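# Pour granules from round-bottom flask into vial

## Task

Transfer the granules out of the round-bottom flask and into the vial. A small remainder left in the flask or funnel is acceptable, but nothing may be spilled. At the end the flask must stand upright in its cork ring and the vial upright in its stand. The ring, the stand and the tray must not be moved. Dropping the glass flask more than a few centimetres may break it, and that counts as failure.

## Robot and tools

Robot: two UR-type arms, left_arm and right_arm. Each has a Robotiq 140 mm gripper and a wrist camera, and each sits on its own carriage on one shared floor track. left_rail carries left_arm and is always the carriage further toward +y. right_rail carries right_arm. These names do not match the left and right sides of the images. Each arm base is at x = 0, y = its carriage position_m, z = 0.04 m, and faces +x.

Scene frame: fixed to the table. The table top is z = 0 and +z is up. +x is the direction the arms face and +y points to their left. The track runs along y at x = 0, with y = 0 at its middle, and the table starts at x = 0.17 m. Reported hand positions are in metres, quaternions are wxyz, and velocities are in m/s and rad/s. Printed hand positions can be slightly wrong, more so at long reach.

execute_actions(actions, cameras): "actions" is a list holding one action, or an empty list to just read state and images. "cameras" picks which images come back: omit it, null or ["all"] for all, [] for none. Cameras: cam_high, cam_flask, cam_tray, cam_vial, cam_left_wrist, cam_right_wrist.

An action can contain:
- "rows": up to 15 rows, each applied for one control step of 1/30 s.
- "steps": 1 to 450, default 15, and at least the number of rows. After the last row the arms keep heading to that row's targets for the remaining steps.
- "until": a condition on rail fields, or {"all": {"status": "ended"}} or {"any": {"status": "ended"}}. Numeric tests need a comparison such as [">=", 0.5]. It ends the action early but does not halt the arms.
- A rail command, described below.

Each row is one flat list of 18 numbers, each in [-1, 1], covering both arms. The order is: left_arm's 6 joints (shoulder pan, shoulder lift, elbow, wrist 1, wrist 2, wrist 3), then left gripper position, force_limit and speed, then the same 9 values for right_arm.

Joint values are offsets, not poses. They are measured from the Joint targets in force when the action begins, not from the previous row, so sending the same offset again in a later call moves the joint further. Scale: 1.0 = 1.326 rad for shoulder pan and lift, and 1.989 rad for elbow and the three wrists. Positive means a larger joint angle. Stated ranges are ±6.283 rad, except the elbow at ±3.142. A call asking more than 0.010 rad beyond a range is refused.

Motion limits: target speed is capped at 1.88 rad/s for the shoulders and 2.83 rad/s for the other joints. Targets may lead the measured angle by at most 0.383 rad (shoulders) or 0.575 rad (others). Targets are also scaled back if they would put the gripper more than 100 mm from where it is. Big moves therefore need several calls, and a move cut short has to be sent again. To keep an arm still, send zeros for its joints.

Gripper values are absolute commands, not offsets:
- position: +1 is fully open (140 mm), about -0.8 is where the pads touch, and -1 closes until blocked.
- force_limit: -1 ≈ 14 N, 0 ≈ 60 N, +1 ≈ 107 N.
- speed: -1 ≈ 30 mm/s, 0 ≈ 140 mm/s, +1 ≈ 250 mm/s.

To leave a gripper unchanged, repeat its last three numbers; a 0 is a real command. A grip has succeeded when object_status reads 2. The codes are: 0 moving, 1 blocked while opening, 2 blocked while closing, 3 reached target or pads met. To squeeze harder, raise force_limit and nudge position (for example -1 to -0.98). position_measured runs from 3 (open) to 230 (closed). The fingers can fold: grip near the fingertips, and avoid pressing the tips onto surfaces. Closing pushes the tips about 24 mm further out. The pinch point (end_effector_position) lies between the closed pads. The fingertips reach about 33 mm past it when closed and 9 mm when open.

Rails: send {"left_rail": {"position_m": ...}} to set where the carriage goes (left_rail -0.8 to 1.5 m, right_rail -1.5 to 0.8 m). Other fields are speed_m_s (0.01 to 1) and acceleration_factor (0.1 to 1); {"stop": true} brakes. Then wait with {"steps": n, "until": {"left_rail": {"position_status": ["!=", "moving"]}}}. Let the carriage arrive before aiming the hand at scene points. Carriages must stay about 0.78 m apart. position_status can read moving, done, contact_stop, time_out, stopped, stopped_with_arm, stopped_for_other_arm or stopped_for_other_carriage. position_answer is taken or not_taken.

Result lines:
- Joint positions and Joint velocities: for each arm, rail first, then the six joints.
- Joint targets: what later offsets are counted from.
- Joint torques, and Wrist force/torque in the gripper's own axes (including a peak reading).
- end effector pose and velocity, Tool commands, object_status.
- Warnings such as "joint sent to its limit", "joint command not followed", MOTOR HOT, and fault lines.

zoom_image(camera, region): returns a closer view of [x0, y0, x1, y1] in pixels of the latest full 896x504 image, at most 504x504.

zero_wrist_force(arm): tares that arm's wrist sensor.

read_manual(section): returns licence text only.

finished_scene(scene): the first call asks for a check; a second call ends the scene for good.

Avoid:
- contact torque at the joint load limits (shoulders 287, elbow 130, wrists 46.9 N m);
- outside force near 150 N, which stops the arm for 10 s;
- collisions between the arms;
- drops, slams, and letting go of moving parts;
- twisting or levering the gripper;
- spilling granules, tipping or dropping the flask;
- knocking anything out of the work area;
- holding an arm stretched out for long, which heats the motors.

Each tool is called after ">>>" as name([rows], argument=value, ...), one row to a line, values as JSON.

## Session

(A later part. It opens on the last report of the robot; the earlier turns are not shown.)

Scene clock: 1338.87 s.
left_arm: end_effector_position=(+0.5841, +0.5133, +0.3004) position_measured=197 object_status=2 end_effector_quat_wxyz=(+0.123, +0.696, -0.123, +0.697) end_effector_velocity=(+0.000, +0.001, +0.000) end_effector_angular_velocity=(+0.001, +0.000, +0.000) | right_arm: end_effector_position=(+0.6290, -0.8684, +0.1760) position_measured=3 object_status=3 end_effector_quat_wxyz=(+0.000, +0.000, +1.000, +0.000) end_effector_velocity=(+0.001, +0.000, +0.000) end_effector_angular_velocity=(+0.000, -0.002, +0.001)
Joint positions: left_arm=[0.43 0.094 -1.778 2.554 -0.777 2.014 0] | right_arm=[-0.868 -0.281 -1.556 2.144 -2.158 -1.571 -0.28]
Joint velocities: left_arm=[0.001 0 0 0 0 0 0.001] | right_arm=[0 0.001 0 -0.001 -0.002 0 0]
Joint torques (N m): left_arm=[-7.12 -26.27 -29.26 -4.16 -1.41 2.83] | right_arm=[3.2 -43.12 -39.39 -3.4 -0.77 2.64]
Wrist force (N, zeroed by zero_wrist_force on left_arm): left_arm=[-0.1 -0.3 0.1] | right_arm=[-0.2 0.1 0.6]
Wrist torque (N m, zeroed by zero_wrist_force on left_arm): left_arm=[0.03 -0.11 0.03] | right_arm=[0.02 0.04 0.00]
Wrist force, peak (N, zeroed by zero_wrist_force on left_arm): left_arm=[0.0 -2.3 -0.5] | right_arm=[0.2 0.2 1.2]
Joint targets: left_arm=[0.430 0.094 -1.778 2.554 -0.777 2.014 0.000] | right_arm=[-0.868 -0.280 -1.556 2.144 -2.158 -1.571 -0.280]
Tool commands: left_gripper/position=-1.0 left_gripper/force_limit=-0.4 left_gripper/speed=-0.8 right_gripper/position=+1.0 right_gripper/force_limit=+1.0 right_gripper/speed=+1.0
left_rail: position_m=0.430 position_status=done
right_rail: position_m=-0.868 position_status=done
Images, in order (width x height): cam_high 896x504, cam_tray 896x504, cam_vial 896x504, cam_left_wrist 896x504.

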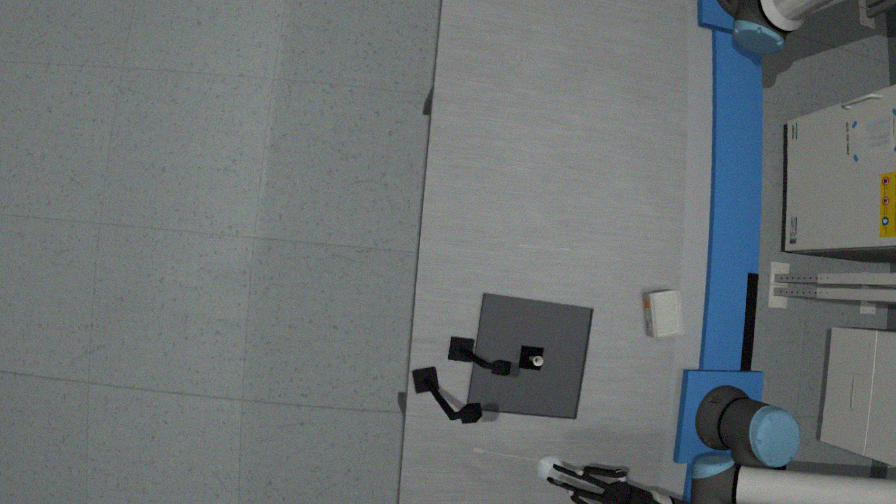

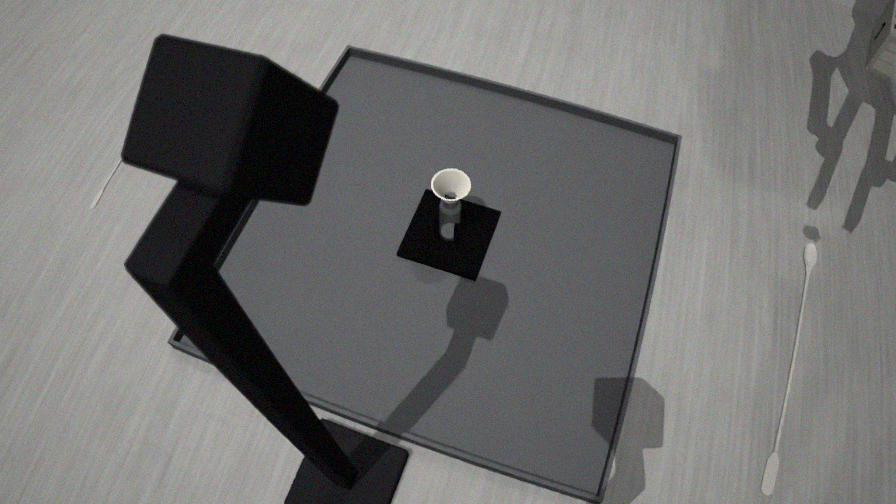

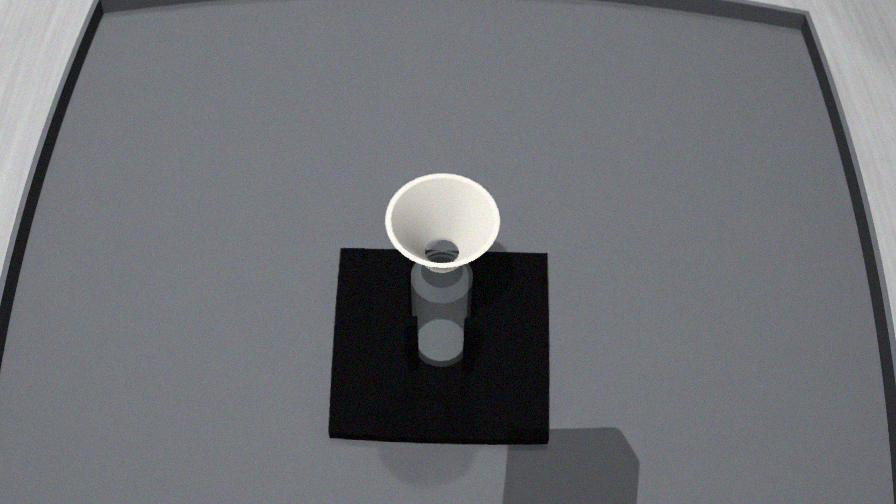

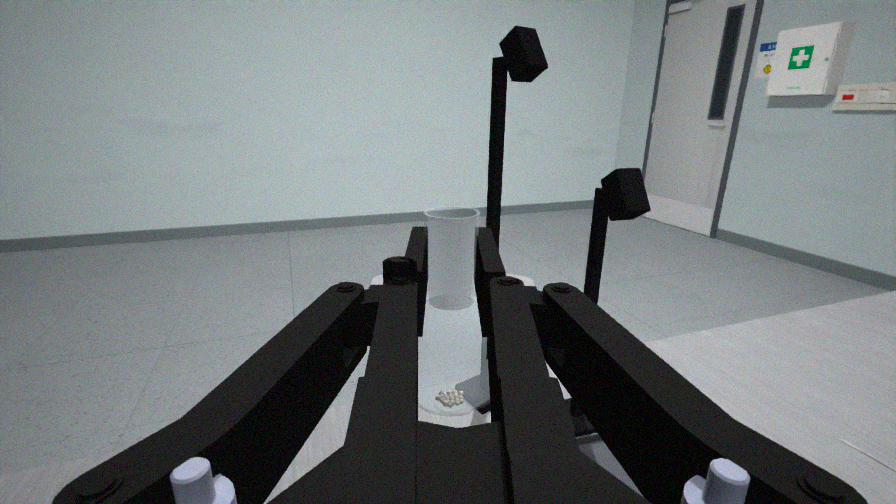

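>>> execute_actions([
  {"rows": [[0,0.0005,0.0001,-0.0005,0,0,-1,-0.4,-0.8,0,0,0,0,0,0,1,1,1],[0,0.0037,0.0008,-0.0033,0,0,-1,-0.4,-0.8,0,0,0,0,0,0,1,1,1],[0,0.0111,0.0024,-0.0098,0,0,-1,-0.4,-0.8,0,0,0,0,0,0,1,1,1],[0,0.0235,0.0050,-0.0207,0,0,-1,-0.4,-0.8,0,0,0,0,0,0,1,1,1],[0,0.0404,0.0086,-0.0356,0,0,-1,-0.4,-0.8,0,0,0,0,0,0,1,1,1],[0,0.0611,0.0131,-0.0538,0,0,-1,-0.4,-0.8,0,0,0,0,0,0,1,1,1],[0,0.0843,0.0180,-0.0742,0,0,-1,-0.4,-0.8,0,0,0,0,0,0,1,1,1],[0,0.1082,0.0232,-0.0954,0,0,-1,-0.4,-0.8,0,0,0,0,0,0,1,1,1],[0,0.1314,0.0281,-0.1158,0,0,-1,-0.4,-0.8,0,0,0,0,0,0,1,1,1],[0,0.1521,0.0326,-0.1340,0,0,-1,-0.4,-0.8,0,0,0,0,0,0,1,1,1],[0,0.1690,0.0362,-0.1489,0,0,-1,-0.4,-0.8,0,0,0,0,0,0,1,1,1],[0,0.1814,0.0388,-0.1598,0,0,-1,-0.4,-0.8,0,0,0,0,0,0,1,1,1],[0,0.1888,0.0404,-0.1663,0,0,-1,-0.4,-0.8,0,0,0,0,0,0,1,1,1],[0,0.1920,0.0411,-0.1691,0,0,-1,-0.4,-0.8,0,0,0,0,0,0,1,1,1],[0,0.1925,0.0412,-0.1696,0,0,-1,-0.4,-0.8,0,0,0,0,0,0,1,1,1]], "steps": 18},
], cameras=["cam_left_wrist", "cam_tray", "cam_vial"])

Scene clock: 1415.83 s.
left_arm: end_effector_position=(+0.5842, +0.5134, +0.2006) position_measured=197 object_status=2 end_effector_quat_wxyz=(+0.123, +0.696, -0.123, +0.697) end_effector_velocity=(+0.000, +0.001, -0.001) end_effector_angular_velocity=(+0.000, +0.001, +0.002) | right_arm: end_effector_position=(+0.6290, -0.8684, +0.1760) position_measured=3 object_status=3 end_effector_quat_wxyz=(+0.000, +0.000, +1.000, +0.000) end_effector_velocity=(+0.000, +0.001, +0.000) end_effector_angular_velocity=(+0.002, +0.001, +0.001)
Joint positions: left_arm=[0.43 0.094 -1.523 2.636 -1.114 2.014 0] | right_arm=[-0.868 -0.281 -1.556 2.144 -2.158 -1.571 -0.281]
Joint velocities: left_arm=[0 0 0.002 0.001 -0.003 -0.002 0] | right_arm=[0 0 0.001 0 0 0.001 0]
Joint torques (N m): left_arm=[-7.76 -20.03 -8.59 -5.21 -1.59 2.7] | right_arm=[5.06 -44.52 -38.85 -3.43 -0.54 2.63]
Wrist force (N, zeroed by zero_wrist_force on left_arm): left_arm=[-0.6 -0.2 0.7] | right_arm=[0.3 0.4 0.7]
Wrist torque (N m, zeroed by zero_wrist_force on left_arm): left_arm=[0.05 0.00 -0.02] | right_arm=[0.10 -0.06 0.00]
Wrist force, peak (N, zeroed by zero_wrist_force on left_arm): left_arm=[-2.6 -0.1 0.5] | right_arm=[-0.1 0.5 1.0]
Joint targets: left_arm=[0.430 0.094 -1.523 2.636 -1.115 2.014 0.000] | right_arm=[-0.868 -0.280 -1.556 2.144 -2.158 -1.571 -0.280]
left_rail: position_m=0.430 position_status=done
right_rail: position_m=-0.868 position_status=done
Images, in order (width x height): cam_tray 896x504, cam_vial 896x504, cam_left_wrist 896x504.

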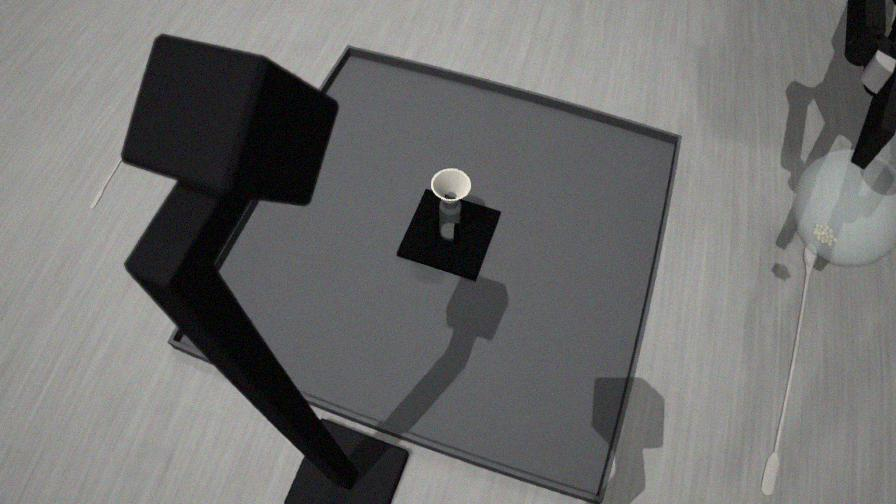

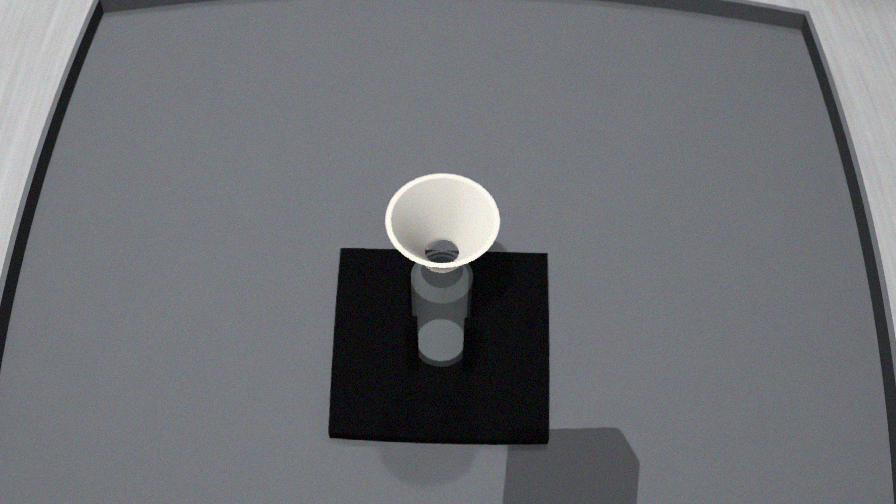

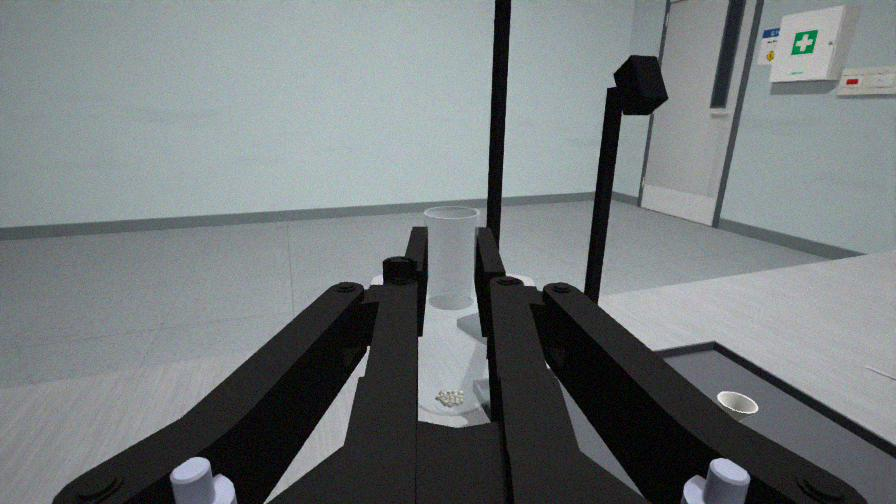

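>>> zoom_image(camera="cam_left_wrist", region=[690, 360, 790, 440])

>>> zoom_image(camera="cam_tray", region=[380, 140, 540, 300])

>>> zoom_image(camera="cam_vial", region=[300, 150, 600, 460])

Scaled by 5.040 from the camera's 896x504 image, which has a finer 1280x720 frame.

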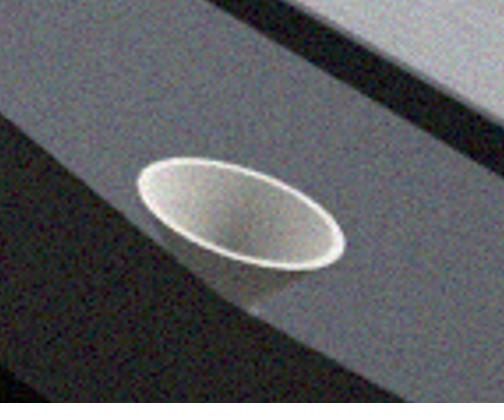

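Scaled by 3.150 from the camera's 896x504 image, which has a finer 1280x720 frame.

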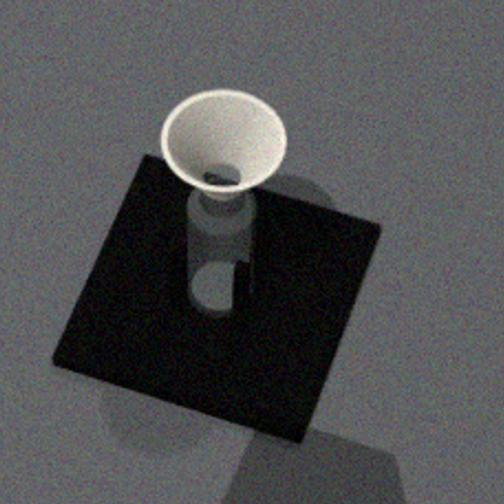

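Scaled by 1.626 from the camera's 896x504 image, which has a finer 1280x720 frame.

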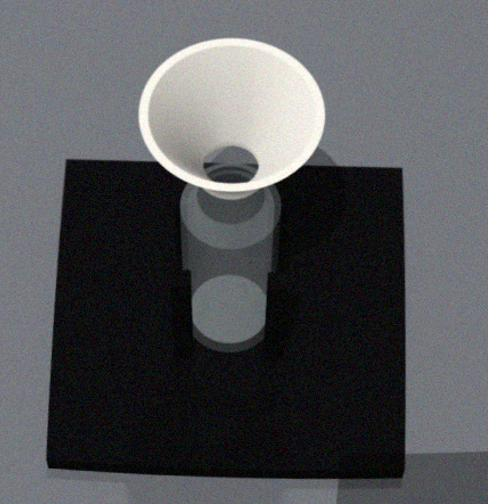

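>>> execute_actions([
  {"steps": 45, "left_rail": {"position_m": 0.53}, "until": {"left_rail": {"position_status": ["!=", "moving"]}}},
], cameras=["cam_left_wrist", "cam_tray"])

>>> zoom_image(camera="cam_left_wrist", region=[790, 330, 890, 410])

Scene clock: 1491.20 s.
left_arm: end_effector_position=(+0.5842, +0.6132, +0.2005) position_measured=197 object_status=2 end_effector_quat_wxyz=(+0.123, +0.696, -0.123, +0.697) end_effector_velocity=(+0.000, +0.001, +0.000) end_effector_angular_velocity=(+0.001, -0.001, +0.000) | right_arm: end_effector_position=(+0.6290, -0.8684, +0.1760) position_measured=3 object_status=3 end_effector_quat_wxyz=(+0.000, +0.000, +1.000, +0.000) end_effector_velocity=(+0.000, -0.001, +0.000) end_effector_angular_velocity=(+0.000, +0.001, -0.001)
Joint positions: left_arm=[0.53 0.094 -1.523 2.636 -1.115 2.014 0] | right_arm=[-0.868 -0.281 -1.556 2.144 -2.158 -1.571 -0.281]
Joint velocities: left_arm=[0.001 0 0 0 0 0 0.001] | right_arm=[0 -0.001 0.001 -0.001 0 0 0]
Joint torques (N m): left_arm=[-8.11 -21.35 -30.43 -1.74 -1.51 2.81] | right_arm=[1.52 -44.73 -38.74 -3.56 -0.61 2.86]
Wrist force (N, zeroed by zero_wrist_force on left_arm): left_arm=[-0.4 0.1 0.5] | right_arm=[0.0 0.3 0.4]
Wrist torque (N m, zeroed by zero_wrist_force on left_arm): left_arm=[0.10 -0.05 -0.01] | right_arm=[0.07 -0.01 0.00]
Wrist force, peak (N, zeroed by zero_wrist_force on left_arm): left_arm=[-0.7 1.9 1.3] | right_arm=[-0.2 0.1 1.2]
Joint targets: left_arm=[0.530 0.094 -1.523 2.636 -1.115 2.014 0.000] | right_arm=[-0.868 -0.280 -1.556 2.144 -2.158 -1.571 -0.280]
Tool commands: left_gripper/position=-1.0 left_gripper/force_limit=-0.4 left_gripper/speed=-0.8 right_gripper/position=+1.0 right_gripper/force_limit=+1.0 right_gripper/speed=+1.0
left_rail: position_m=0.530 position_status=done
right_rail: position_m=-0.868 position_status=done
Images, in order (width x height): cam_tray 896x504, cam_left_wrist 896x504.

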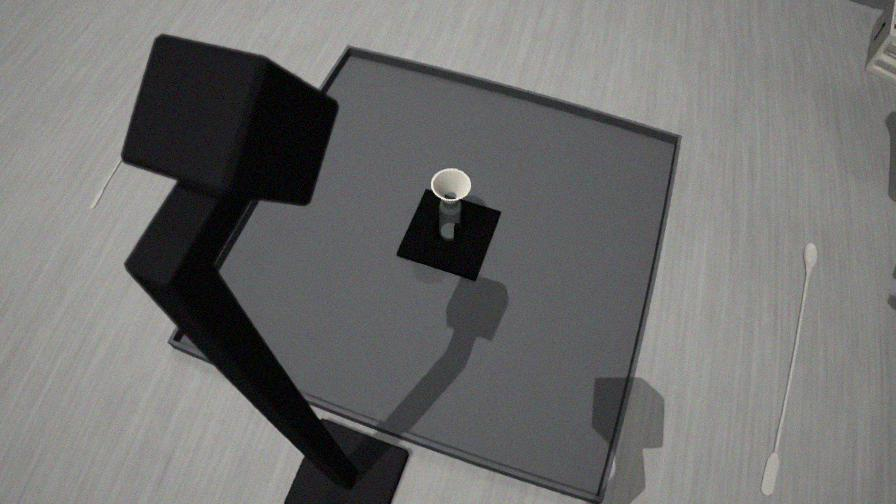

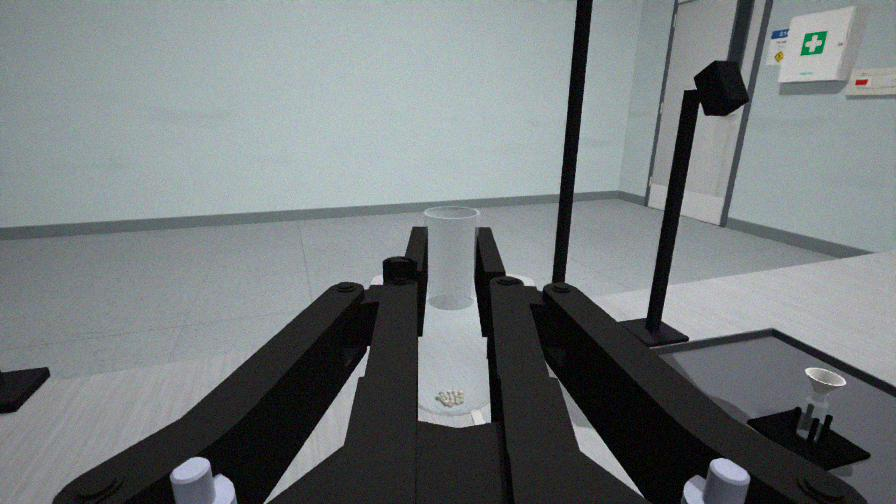

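Scaled by 5.040 from the camera's 896x504 image, which has a finer 1280x720 frame.

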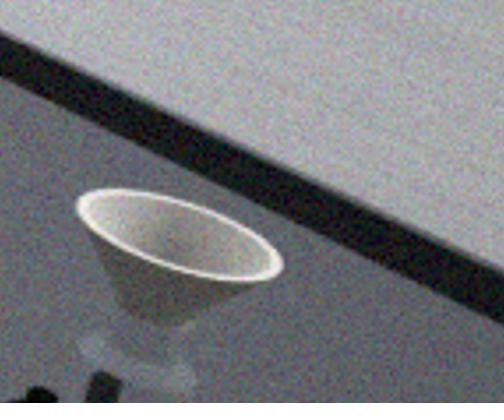

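>>> execute_actions(actions=[], cameras=["cam_high", "cam_vial", "cam_tray"])

Scene clock: 1632.27 s.
left_arm: end_effector_position=(+0.5842, +0.6134, +0.2005) position_measured=197 object_status=2 end_effector_quat_wxyz=(+0.123, +0.696, -0.123, +0.697) end_effector_velocity=(+0.000, +0.000, +0.000) end_effector_angular_velocity=(+0.001, +0.000, +0.000) | right_arm: end_effector_position=(+0.6290, -0.8684, +0.1760) position_measured=3 object_status=3 end_effector_quat_wxyz=(+0.000, +0.000, +1.000, +0.000) end_effector_velocity=(-0.001, -0.001, +0.000) end_effector_angular_velocity=(+0.000, +0.001, -0.001)
Joint positions: left_arm=[0.53 0.094 -1.523 2.636 -1.115 2.014 0] | right_arm=[-0.868 -0.281 -1.556 2.144 -2.158 -1.571 -0.281]
Joint velocities: left_arm=[0 0.001 0 0 0 0 0.001] | right_arm=[0 -0.001 0 0.001 0 -0.001 0]
Joint torques (N m): left_arm=[-7.07 -22.88 -28.6 -2.13 -1.66 2.66] | right_arm=[1.87 -44.86 -38.89 -3.51 -0.78 2.75]
Wrist force (N, zeroed by zero_wrist_force on left_arm): left_arm=[-0.5 -0.4 0.7] | right_arm=[-0.2 0.0 0.7]
Wrist torque (N m, zeroed by zero_wrist_force on left_arm): left_arm=[0.01 -0.03 -0.01] | right_arm=[0.00 0.04 0.00]
Wrist force, peak (N, zeroed by zero_wrist_force on left_arm): left_arm=[-0.5 -0.5 1.1] | right_arm=[-0.2 0.3 1.2]
Joint targets: left_arm=[0.530 0.094 -1.523 2.636 -1.115 2.014 0.000] | right_arm=[-0.868 -0.280 -1.556 2.144 -2.158 -1.571 -0.280]
Tool commands: left_gripper/position=-1.0 left_gripper/force_limit=-0.4 left_gripper/speed=-0.8 right_gripper/position=+1.0 right_gripper/force_limit=+1.0 right_gripper/speed=+1.0
left_rail: position_m=0.530 position_status=done
right_rail: position_m=-0.868 position_status=done
Images, in order (width x height): cam_high 896x504, cam_tray 896x504, cam_vial 896x504.

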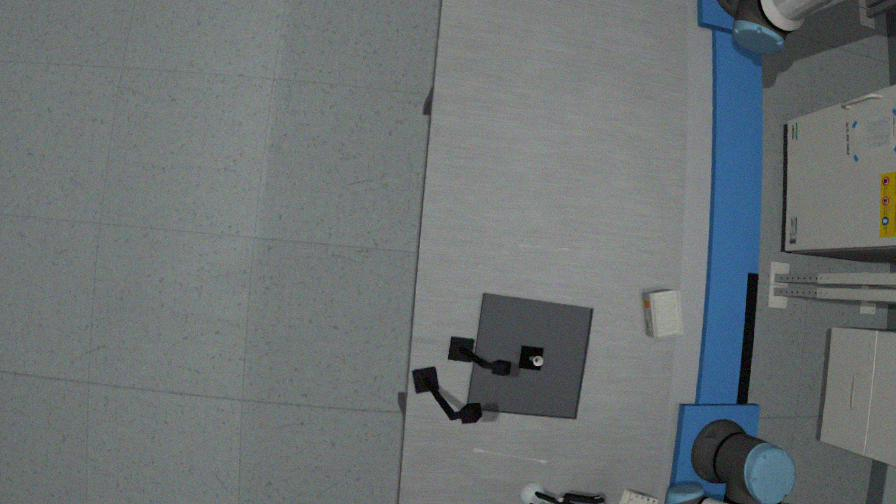

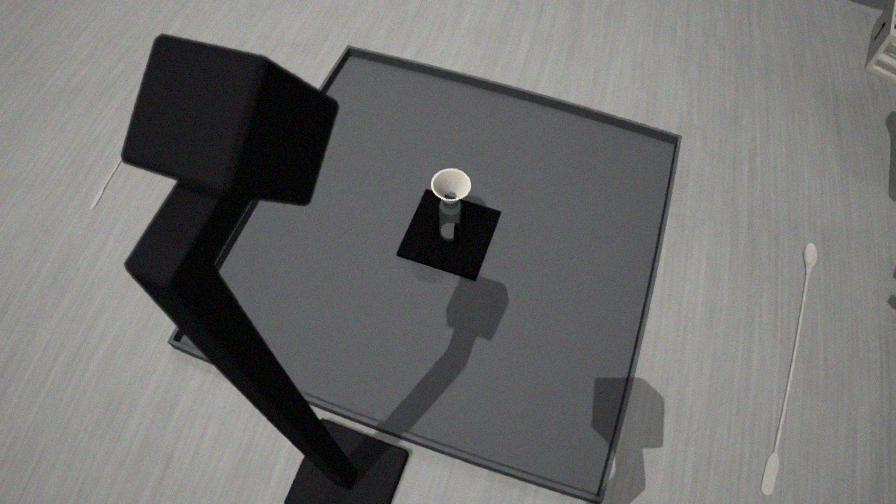

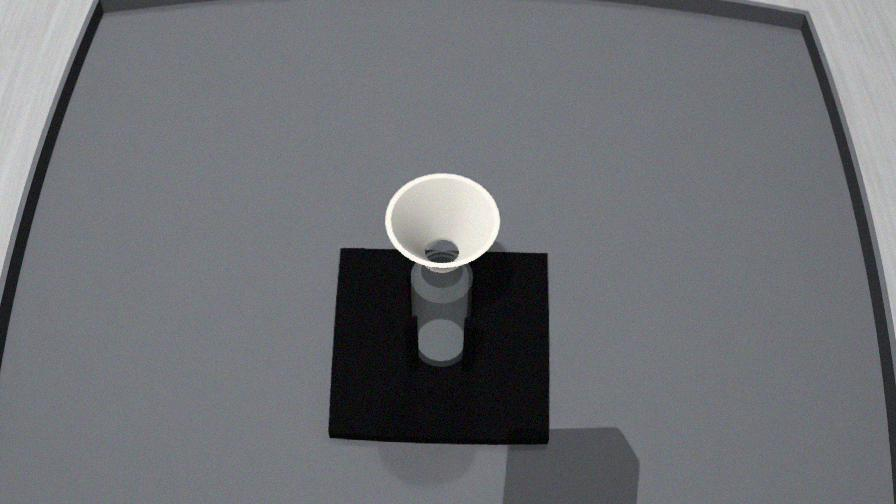

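>>> execute_actions([
  {"left_rail": {"position_m": 0.2008}, "rows": [[0,-0.0002,-0.0001,0.0004,0,-0.0007,-1,-0.4,-0.8,0,0,0,0,0,0,1,1,1],[0,-0.0012,-0.0005,0.0026,0,-0.0053,-1,-0.4,-0.8,0,0,0,0,0,0,1,1,1],[0,-0.0035,-0.0015,0.0079,0,-0.0159,-1,-0.4,-0.8,0,0,0,0,0,0,1,1,1],[0.0001,-0.0074,-0.0031,0.0167,0,-0.0334,-1,-0.4,-0.8,0,0,0,0,0,0,1,1,1],[0.0001,-0.0127,-0.0054,0.0288,0.0001,-0.0576,-1,-0.4,-0.8,0,0,0,0,0,0,1,1,1],[0.0002,-0.0192,-0.0081,0.0436,0.0001,-0.087,-1,-0.4,-0.8,0,0,0,0,0,0,1,1,1],[0.0002,-0.0265,-0.0112,0.0601,0.0001,-0.12,-1,-0.4,-0.8,0,0,0,0,0,0,1,1,1],[0.0003,-0.0341,-0.0144,0.0772,0.0002,-0.1542,-1,-0.4,-0.8,0,0,0,0,0,0,1,1,1],[0.0003,-0.0414,-0.0175,0.0937,0.0002,-0.1872,-1,-0.4,-0.8,0,0,0,0,0,0,1,1,1],[0.0004,-0.0479,-0.0203,0.1084,0.0002,-0.2166,-1,-0.4,-0.8,0,0,0,0,0,0,1,1,1],[0.0004,-0.0532,-0.0225,0.1205,0.0003,-0.2408,-1,-0.4,-0.8,0,0,0,0,0,0,1,1,1],[0.0005,-0.0571,-0.0242,0.1293,0.0003,-0.2583,-1,-0.4,-0.8,0,0,0,0,0,0,1,1,1],[0.0005,-0.0594,-0.0252,0.1346,0.0003,-0.2689,-1,-0.4,-0.8,0,0,0,0,0,0,1,1,1],[0.0005,-0.0604,-0.0256,0.1369,0.0003,-0.2735,-1,-0.4,-0.8,0,0,0,0,0,0,1,1,1],[0.0005,-0.0606,-0.0257,0.1373,0.0003,-0.2742,-1,-0.4,-0.8,0,0,0,0,0,0,1,1,1]], "steps": 40},
], cameras=["cam_high", "cam_left_wrist"])

Scene clock: 1850.27 s.
left_arm: end_effector_position=(+0.5800, +0.2841, +0.1962) position_measured=197 object_status=2 end_effector_quat_wxyz=(+0.305, +0.744, +0.094, +0.587) end_effector_velocity=(+0.000, -0.002, +0.000) end_effector_angular_velocity=(-0.001, +0.001, -0.001) | right_arm: end_effector_position=(+0.6290, -0.8684, +0.1760) position_measured=3 object_status=3 end_effector_quat_wxyz=(+0.000, +0.000, +1.000, +0.000) end_effector_velocity=(+0.001, +0.000, +0.001) end_effector_angular_velocity=(-0.001, -0.001, +0.000)
Joint positions: left_arm=[0.201 0.095 -1.603 2.585 -0.842 2.015 -0.545] | right_arm=[-0.868 -0.281 -1.556 2.144 -2.158 -1.571 -0.281]
Joint velocities: left_arm=[-0.002 0 0 0 0 0.001 -0.001] | right_arm=[0 0 0 -0.001 0 0 0]
Joint torques (N m): left_arm=[13.39 -37.71 -37.62 -0.37 1.74 -2.44] | right_arm=[2.04 -43.35 -37.18 -3.53 -0.64 2.83]
Wrist force (N, zeroed by zero_wrist_force on left_arm): left_arm=[0.7 0.4 0.4] | right_arm=[0.0 0.3 0.5]
Wrist torque (N m, zeroed by zero_wrist_force on left_arm): left_arm=[0.26 -0.14 0.02] | right_arm=[0.06 0.01 0.00]
Wrist force, peak (N, zeroed by zero_wrist_force on left_arm): left_arm=[-0.2 2.1 0.9] | right_arm=[-0.5 0.3 0.9]
Joint targets: left_arm=[0.201 0.095 -1.603 2.585 -0.842 2.015 -0.545] | right_arm=[-0.868 -0.280 -1.556 2.144 -2.158 -1.571 -0.280]
left_rail: position_m=0.201 position_status=done
right_rail: position_m=-0.868 position_status=done
Images, in order (width x height): cam_high 896x504, cam_left_wrist 896x504.

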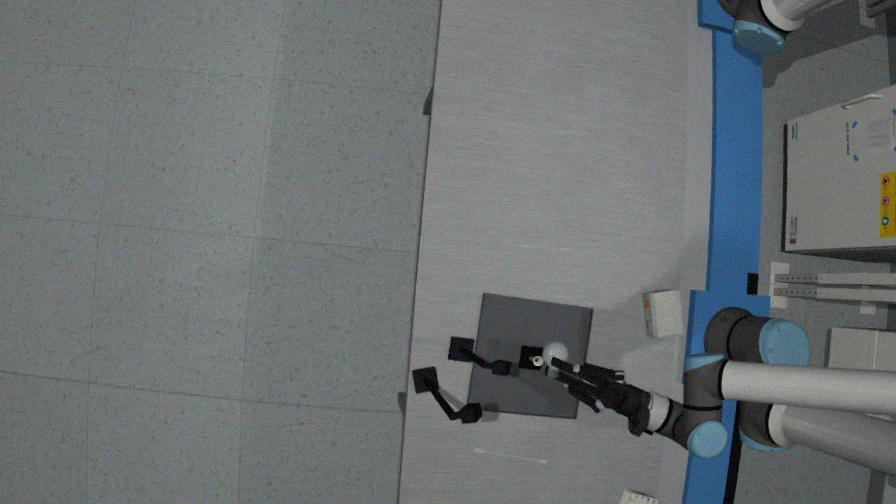

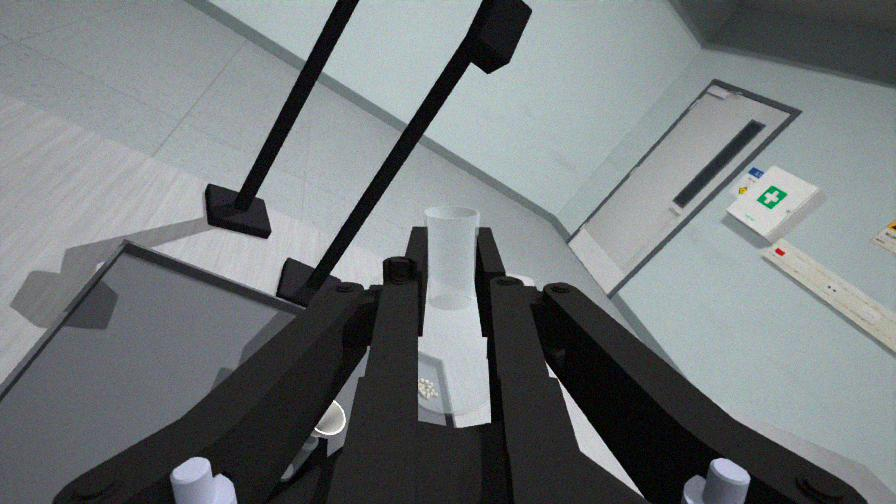

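>>> execute_actions([
  {"rows": [[0,0,0,0,0,-0.0007,-1,-0.4,-0.8,0,0,0,0,0,0,1,1,1],[0,0,0,0,0,-0.0053,-1,-0.4,-0.8,0,0,0,0,0,0,1,1,1],[0,0,0,0,0,-0.0159,-1,-0.4,-0.8,0,0,0,0,0,0,1,1,1],[0,0,0,0,0,-0.0334,-1,-0.4,-0.8,0,0,0,0,0,0,1,1,1],[0,0,0,0,0,-0.0576,-1,-0.4,-0.8,0,0,0,0,0,0,1,1,1],[0,0,0,0,0,-0.087,-1,-0.4,-0.8,0,0,0,0,0,0,1,1,1],[0,0,0,0,0,-0.12,-1,-0.4,-0.8,0,0,0,0,0,0,1,1,1],[0,0,0,0,0,-0.1542,-1,-0.4,-0.8,0,0,0,0,0,0,1,1,1],[0,0,0,0,0,-0.1872,-1,-0.4,-0.8,0,0,0,0,0,0,1,1,1],[0,0,0,0,0,-0.2166,-1,-0.4,-0.8,0,0,0,0,0,0,1,1,1],[0,0,0,0,0,-0.2408,-1,-0.4,-0.8,0,0,0,0,0,0,1,1,1],[0,0,0,0,0,-0.2583,-1,-0.4,-0.8,0,0,0,0,0,0,1,1,1],[0,0,0,0,0,-0.2689,-1,-0.4,-0.8,0,0,0,0,0,0,1,1,1],[0,0,0,0,0,-0.2735,-1,-0.4,-0.8,0,0,0,0,0,0,1,1,1],[0,0,0,0,0,-0.2742,-1,-0.4,-0.8,0,0,0,0,0,0,1,1,1]], "steps": 18},
], cameras=[])

>>> execute_actions([
  {"rows": [[0,0,0,0,0,-0.0007,-1,-0.4,-0.8,0,0,0,0,0,0,1,1,1],[0,0,0,0,0,-0.0053,-1,-0.4,-0.8,0,0,0,0,0,0,1,1,1],[0,0,0,0,0,-0.0159,-1,-0.4,-0.8,0,0,0,0,0,0,1,1,1],[0,0,0,0,0,-0.0334,-1,-0.4,-0.8,0,0,0,0,0,0,1,1,1],[0,0,0,0,0,-0.0576,-1,-0.4,-0.8,0,0,0,0,0,0,1,1,1],[0,0,0,0,0,-0.087,-1,-0.4,-0.8,0,0,0,0,0,0,1,1,1],[0,0,0,0,0,-0.12,-1,-0.4,-0.8,0,0,0,0,0,0,1,1,1],[0,0,0,0,0,-0.1542,-1,-0.4,-0.8,0,0,0,0,0,0,1,1,1],[0,0,0,0,0,-0.1872,-1,-0.4,-0.8,0,0,0,0,0,0,1,1,1],[0,0,0,0,0,-0.2166,-1,-0.4,-0.8,0,0,0,0,0,0,1,1,1],[0,0,0,0,0,-0.2408,-1,-0.4,-0.8,0,0,0,0,0,0,1,1,1],[0,0,0,0,0,-0.2583,-1,-0.4,-0.8,0,0,0,0,0,0,1,1,1],[0,0,0,0,0,-0.2689,-1,-0.4,-0.8,0,0,0,0,0,0,1,1,1],[0,0,0,0,0,-0.2735,-1,-0.4,-0.8,0,0,0,0,0,0,1,1,1],[0,0,0,0,0,-0.2742,-1,-0.4,-0.8,0,0,0,0,0,0,1,1,1]], "steps": 18},
], cameras=["cam_vial", "cam_tray", "cam_left_wrist"])

Scene clock: 1868.53 s.
left_arm: end_effector_position=(+0.5800, +0.2840, +0.1962) position_measured=197 object_status=2 end_effector_quat_wxyz=(+0.451, +0.692, +0.291, +0.483) end_effector_velocity=(+0.000, +0.001, +0.000) end_effector_angular_velocity=(-0.002, +0.001, +0.002) | right_arm: end_effector_position=(+0.6290, -0.8684, +0.1760) position_measured=3 object_status=3 end_effector_quat_wxyz=(+0.000, +0.000, +1.000, +0.000) end_effector_velocity=(+0.001, +0.000, +0.001) end_effector_angular_velocity=(+0.001, -0.002, -0.001)
Joint positions: left_arm=[0.201 0.095 -1.603 2.585 -0.842 2.015 -1.09] | right_arm=[-0.868 -0.281 -1.556 2.144 -2.158 -1.571 -0.28]
Joint velocities: left_arm=[0 0 0 0 0 -0.001 -0.003] | right_arm=[0 0 -0.001 -0.001 0 0.001 0]
Joint torques (N m): left_arm=[-7.56 -35.87 -18.27 -3.55 -1.47 -1.63] | right_arm=[3.02 -45.05 -38.62 -4.07 -0.83 2.81]
Wrist force (N, zeroed by zero_wrist_force on left_arm): left_arm=[0.5 0.2 0.2] | right_arm=[-0.1 0.5 0.7]
Wrist torque (N m, zeroed by zero_wrist_force on left_arm): left_arm=[0.21 -0.02 0.01] | right_arm=[0.10 0.03 0.01]
Wrist force, peak (N, zeroed by zero_wrist_force on left_arm): left_arm=[1.1 1.1 0.4] | right_arm=[-0.3 0.5 1.0]
Joint targets: left_arm=[0.201 0.095 -1.603 2.585 -0.842 2.015 -1.090] | right_arm=[-0.868 -0.280 -1.556 2.144 -2.158 -1.571 -0.280]
left_rail: position_m=0.201 position_status=done
right_rail: position_m=-0.868 position_status=done
No camera images: "cameras" was empty.

Scene clock: 1869.80 s.
left_arm: end_effector_position=(+0.5800, +0.2840, +0.1962) position_measured=197 object_status=2 end_effector_quat_wxyz=(+0.565, +0.588, +0.467, +0.343) end_effector_velocity=(+0.000, +0.000, +0.000) end_effector_angular_velocity=(-0.003, +0.001, +0.000) | right_arm: end_effector_position=(+0.6290, -0.8684, +0.1760) position_measured=3 object_status=3 end_effector_quat_wxyz=(+0.000, +0.000, +1.000, +0.000) end_effector_velocity=(+0.000, +0.000, +0.000) end_effector_angular_velocity=(-0.001, +0.000, +0.000)
Joint positions: left_arm=[0.201 0.095 -1.603 2.585 -0.842 2.015 -1.635] | right_arm=[-0.868 -0.281 -1.556 2.144 -2.158 -1.571 -0.28]
Joint velocities: left_arm=[0 0 0 0 0 0 -0.004] | right_arm=[0 0 0.001 -0.001 0 -0.001 0]
Joint torques (N m): left_arm=[-8.7 -34.5 -18.93 -3.6 -1.52 -2.77] | right_arm=[2.67 -42.74 -38.58 -3.93 -0.39 2.5]
Wrist force (N, zeroed by zero_wrist_force on left_arm): left_arm=[1.5 0.9 0.1] | right_arm=[0.1 0.2 0.6]
Wrist torque (N m, zeroed by zero_wrist_force on left_arm): left_arm=[0.33 -0.26 0.02] | right_arm=[0.06 -0.03 0.00]
Wrist force, peak (N, zeroed by zero_wrist_force on left_arm): left_arm=[1.6 1.3 -0.1] | right_arm=[0.1 0.5 0.9]
Joint targets: left_arm=[0.201 0.095 -1.603 2.585 -0.842 2.015 -1.636] | right_arm=[-0.868 -0.280 -1.556 2.144 -2.158 -1.571 -0.280]
left_rail: position_m=0.201 position_status=done
right_rail: position_m=-0.868 position_status=done
Images, in order (width x height): cam_tray 896x504, cam_vial 896x504, cam_left_wrist 896x504.

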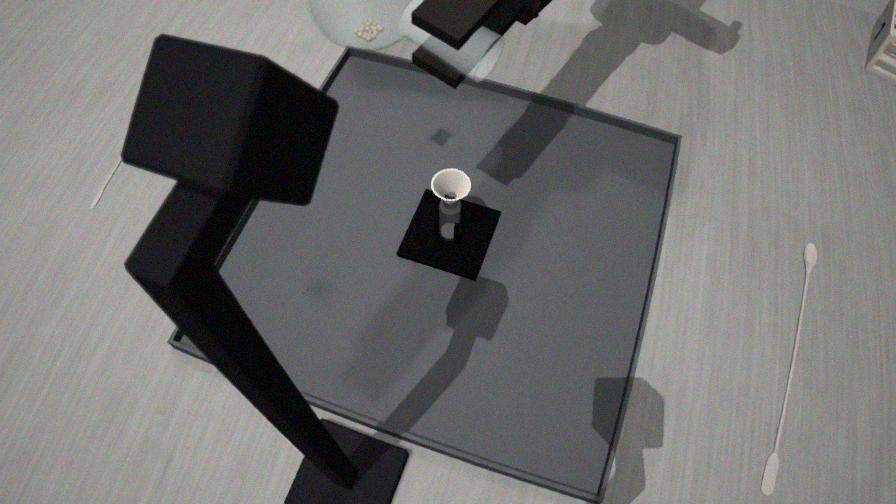

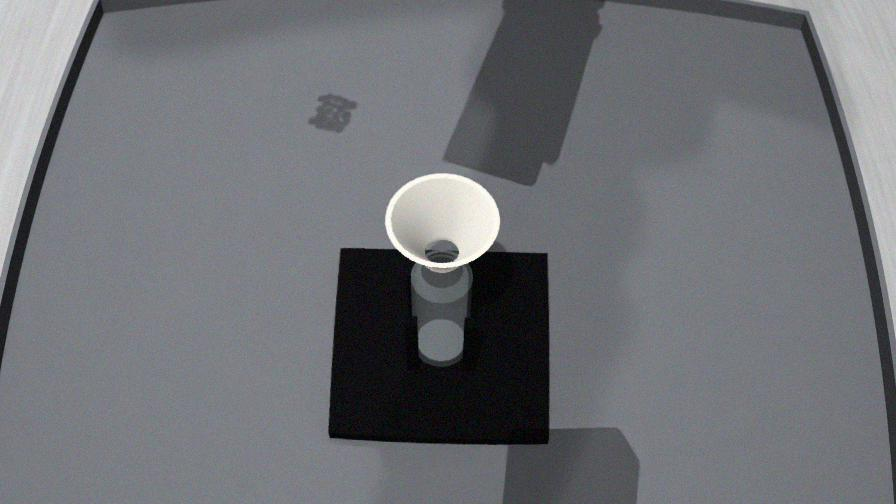

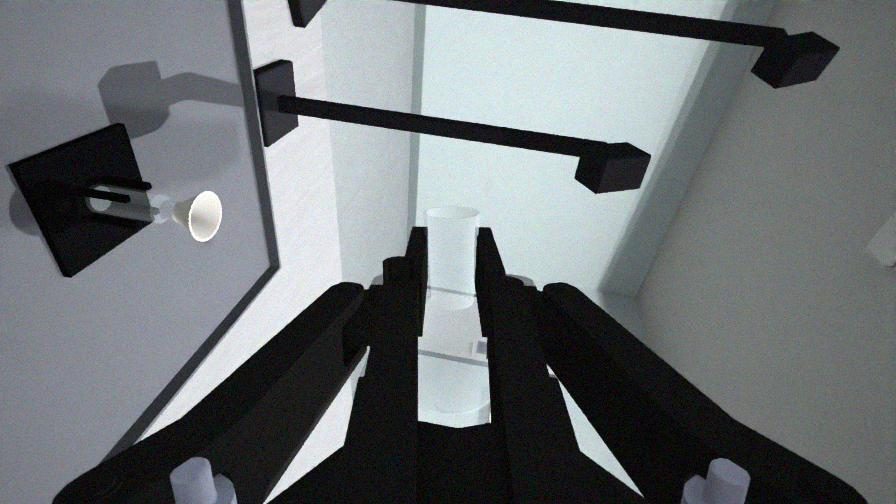

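>>> zoom_image(camera="cam_left_wrist", region=[0, 100, 280, 290])

>>> zoom_image(camera="cam_left_wrist", region=[360, 180, 540, 440])

Scaled by 1.800 from the camera's 896x504 image, which has a finer 1280x720 frame.

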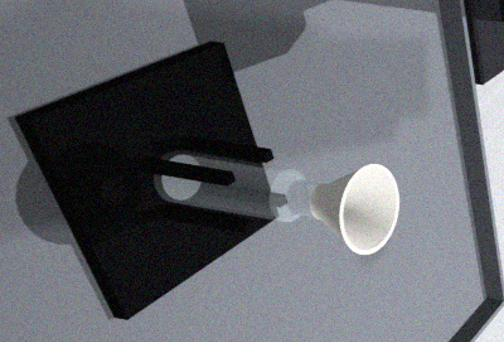

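Scaled by 1.938 from the camera's 896x504 image, which has a finer 1280x720 frame.

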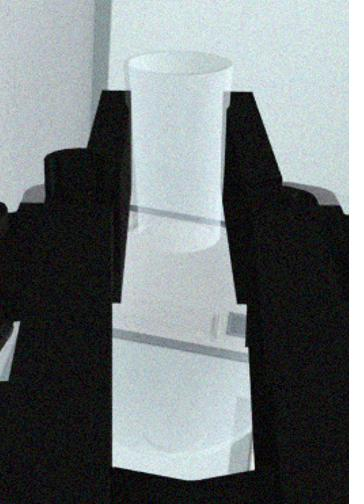

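>>> execute_actions([
  {"rows": [[0,0.0003,0,-0.0002,0,-0.0007,-1,-0.4,-0.8,0,0,0,0,0,0,1,1,1],[0,0.002,0.0003,-0.0016,0,-0.0053,-1,-0.4,-0.8,0,0,0,0,0,0,1,1,1],[0,0.0061,0.0009,-0.0049,0,-0.0159,-1,-0.4,-0.8,0,0,0,0,0,0,1,1,1],[0,0.0128,0.0019,-0.0104,0,-0.0334,-1,-0.4,-0.8,0,0,0,0,0,0,1,1,1],[0,0.022,0.0033,-0.0179,0,-0.0576,-1,-0.4,-0.8,0,0,0,0,0,0,1,1,1],[0,0.0332,0.005,-0.0271,0,-0.087,-1,-0.4,-0.8,0,0,0,0,0,0,1,1,1],[0,0.0458,0.0068,-0.0374,0,-0.12,-1,-0.4,-0.8,0,0,0,0,0,0,1,1,1],[0,0.0589,0.0088,-0.048,0,-0.1542,-1,-0.4,-0.8,0,0,0,0,0,0,1,1,1],[0,0.0715,0.0107,-0.0583,0,-0.1872,-1,-0.4,-0.8,0,0,0,0,0,0,1,1,1],[0,0.0827,0.0124,-0.0675,0,-0.2166,-1,-0.4,-0.8,0,0,0,0,0,0,1,1,1],[0,0.0919,0.0137,-0.075,0,-0.2408,-1,-0.4,-0.8,0,0,0,0,0,0,1,1,1],[0,0.0986,0.0147,-0.0805,0,-0.2583,-1,-0.4,-0.8,0,0,0,0,0,0,1,1,1],[0,0.1027,0.0153,-0.0838,0,-0.2689,-1,-0.4,-0.8,0,0,0,0,0,0,1,1,1],[0,0.1044,0.0156,-0.0852,0,-0.2735,-1,-0.4,-0.8,0,0,0,0,0,0,1,1,1],[0,0.1047,0.0156,-0.0854,0,-0.2742,-1,-0.4,-0.8,0,0,0,0,0,0,1,1,1]], "steps": 19},
], cameras=["cam_vial", "cam_tray", "cam_left_wrist"])

Scene clock: 1949.97 s.
left_arm: end_effector_position=(+0.5800, +0.2840, +0.1463) position_measured=197 object_status=2 end_effector_quat_wxyz=(+0.636, +0.440, +0.608, +0.179) end_effector_velocity=(+0.000, +0.000, +0.000) end_effector_angular_velocity=(-0.003, +0.001, -0.001) | right_arm: end_effector_position=(+0.6290, -0.8684, +0.1760) position_measured=3 object_status=3 end_effector_quat_wxyz=(+0.000, +0.000, +1.000, +0.000) end_effector_velocity=(+0.000, +0.000, -0.001) end_effector_angular_velocity=(+0.000, +0.001, +0.001)
Joint positions: left_arm=[0.201 0.095 -1.465 2.616 -1.011 2.015 -2.18] | right_arm=[-0.868 -0.281 -1.556 2.144 -2.158 -1.571 -0.28]
Joint velocities: left_arm=[0 0 0.001 0 -0.001 0.001 -0.003] | right_arm=[0 0.001 0.001 0 0 -0.001 0]
Joint torques (N m): left_arm=[-7.79 -19.57 -8.11 -4.46 -1.5 -3.03] | right_arm=[4.55 -45.22 -37.55 -3.59 -0.59 2.54]
Wrist force (N, zeroed by zero_wrist_force on left_arm): left_arm=[1.7 0.7 -0.5] | right_arm=[-0.2 0.1 0.6]
Wrist torque (N m, zeroed by zero_wrist_force on left_arm): left_arm=[0.16 -0.31 -0.01] | right_arm=[0.02 0.04 0.01]
Wrist force, peak (N, zeroed by zero_wrist_force on left_arm): left_arm=[2.5 -0.3 -0.4] | right_arm=[-0.2 0.4 1.1]
Joint targets: left_arm=[0.201 0.095 -1.465 2.616 -1.011 2.015 -2.181] | right_arm=[-0.868 -0.280 -1.556 2.144 -2.158 -1.571 -0.280]
left_rail: position_m=0.201 position_status=done
right_rail: position_m=-0.868 position_status=done
Images, in order (width x height): cam_tray 896x504, cam_vial 896x504, cam_left_wrist 896x504.

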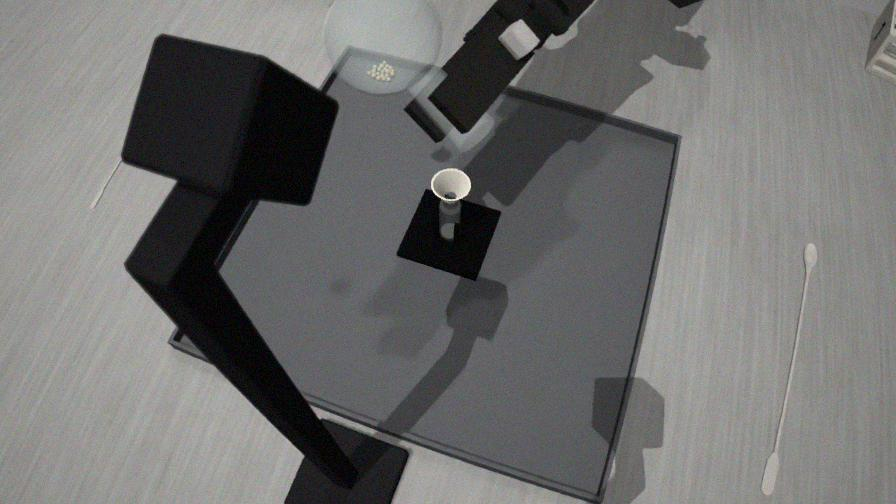

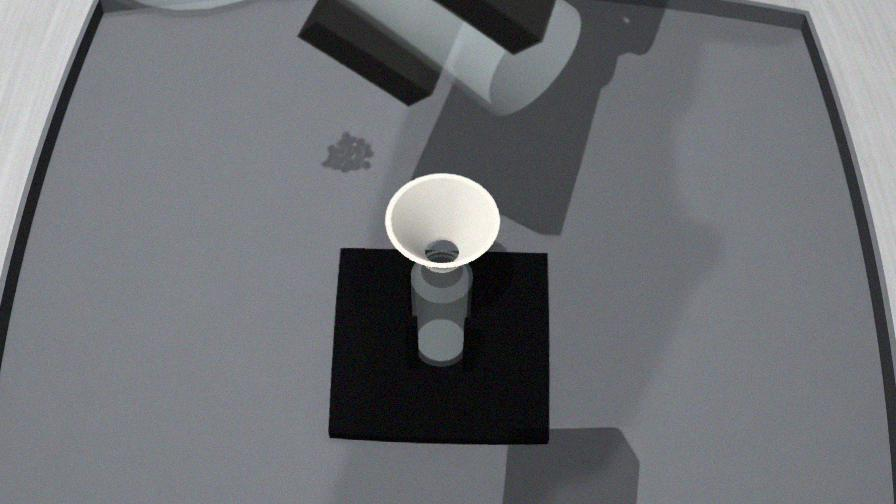

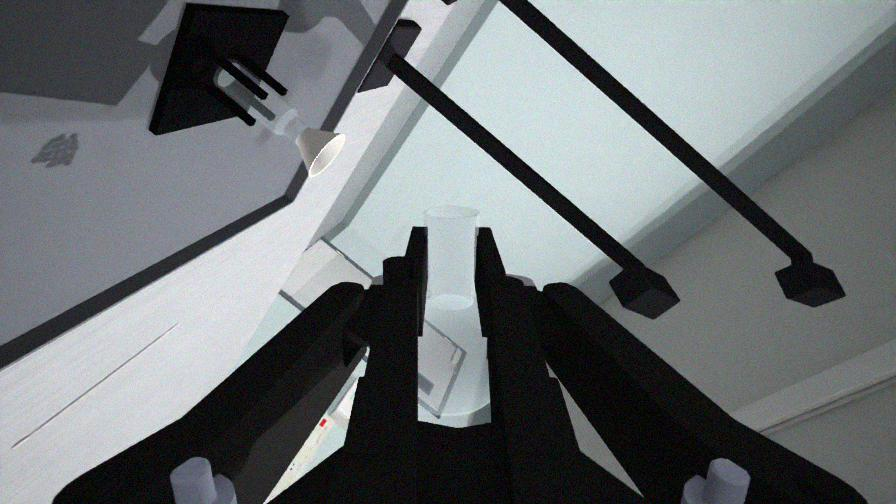

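>>> zoom_image(camera="cam_left_wrist", region=[200, 40, 400, 200])

>>> zoom_image(camera="cam_tray", region=[300, 0, 560, 220])

>>> zoom_image(camera="cam_vial", region=[280, 0, 620, 280])

Scaled by 2.520 from the camera's 896x504 image, which has a finer 1280x720 frame.

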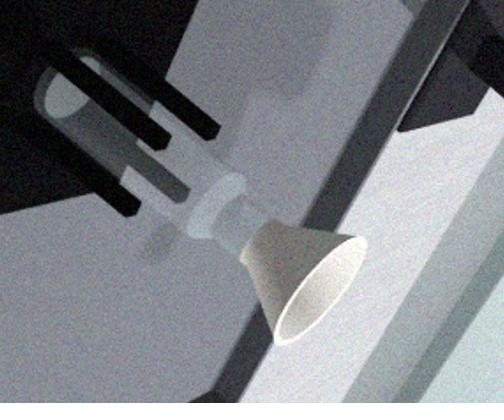

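Scaled by 1.938 from the camera's 896x504 image, which has a finer 1280x720 frame.

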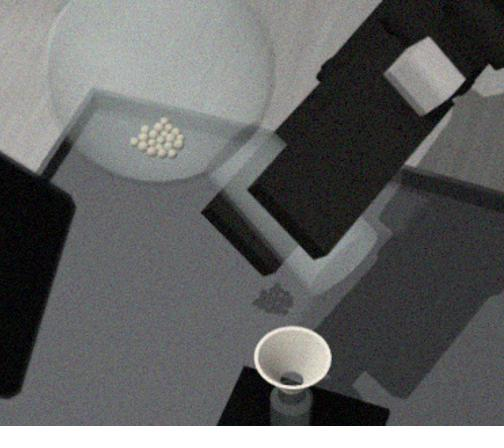

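Scaled by 1.482 from the camera's 896x504 image, which has a finer 1280x720 frame.

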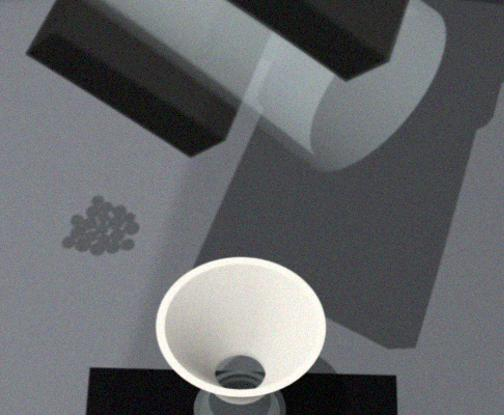

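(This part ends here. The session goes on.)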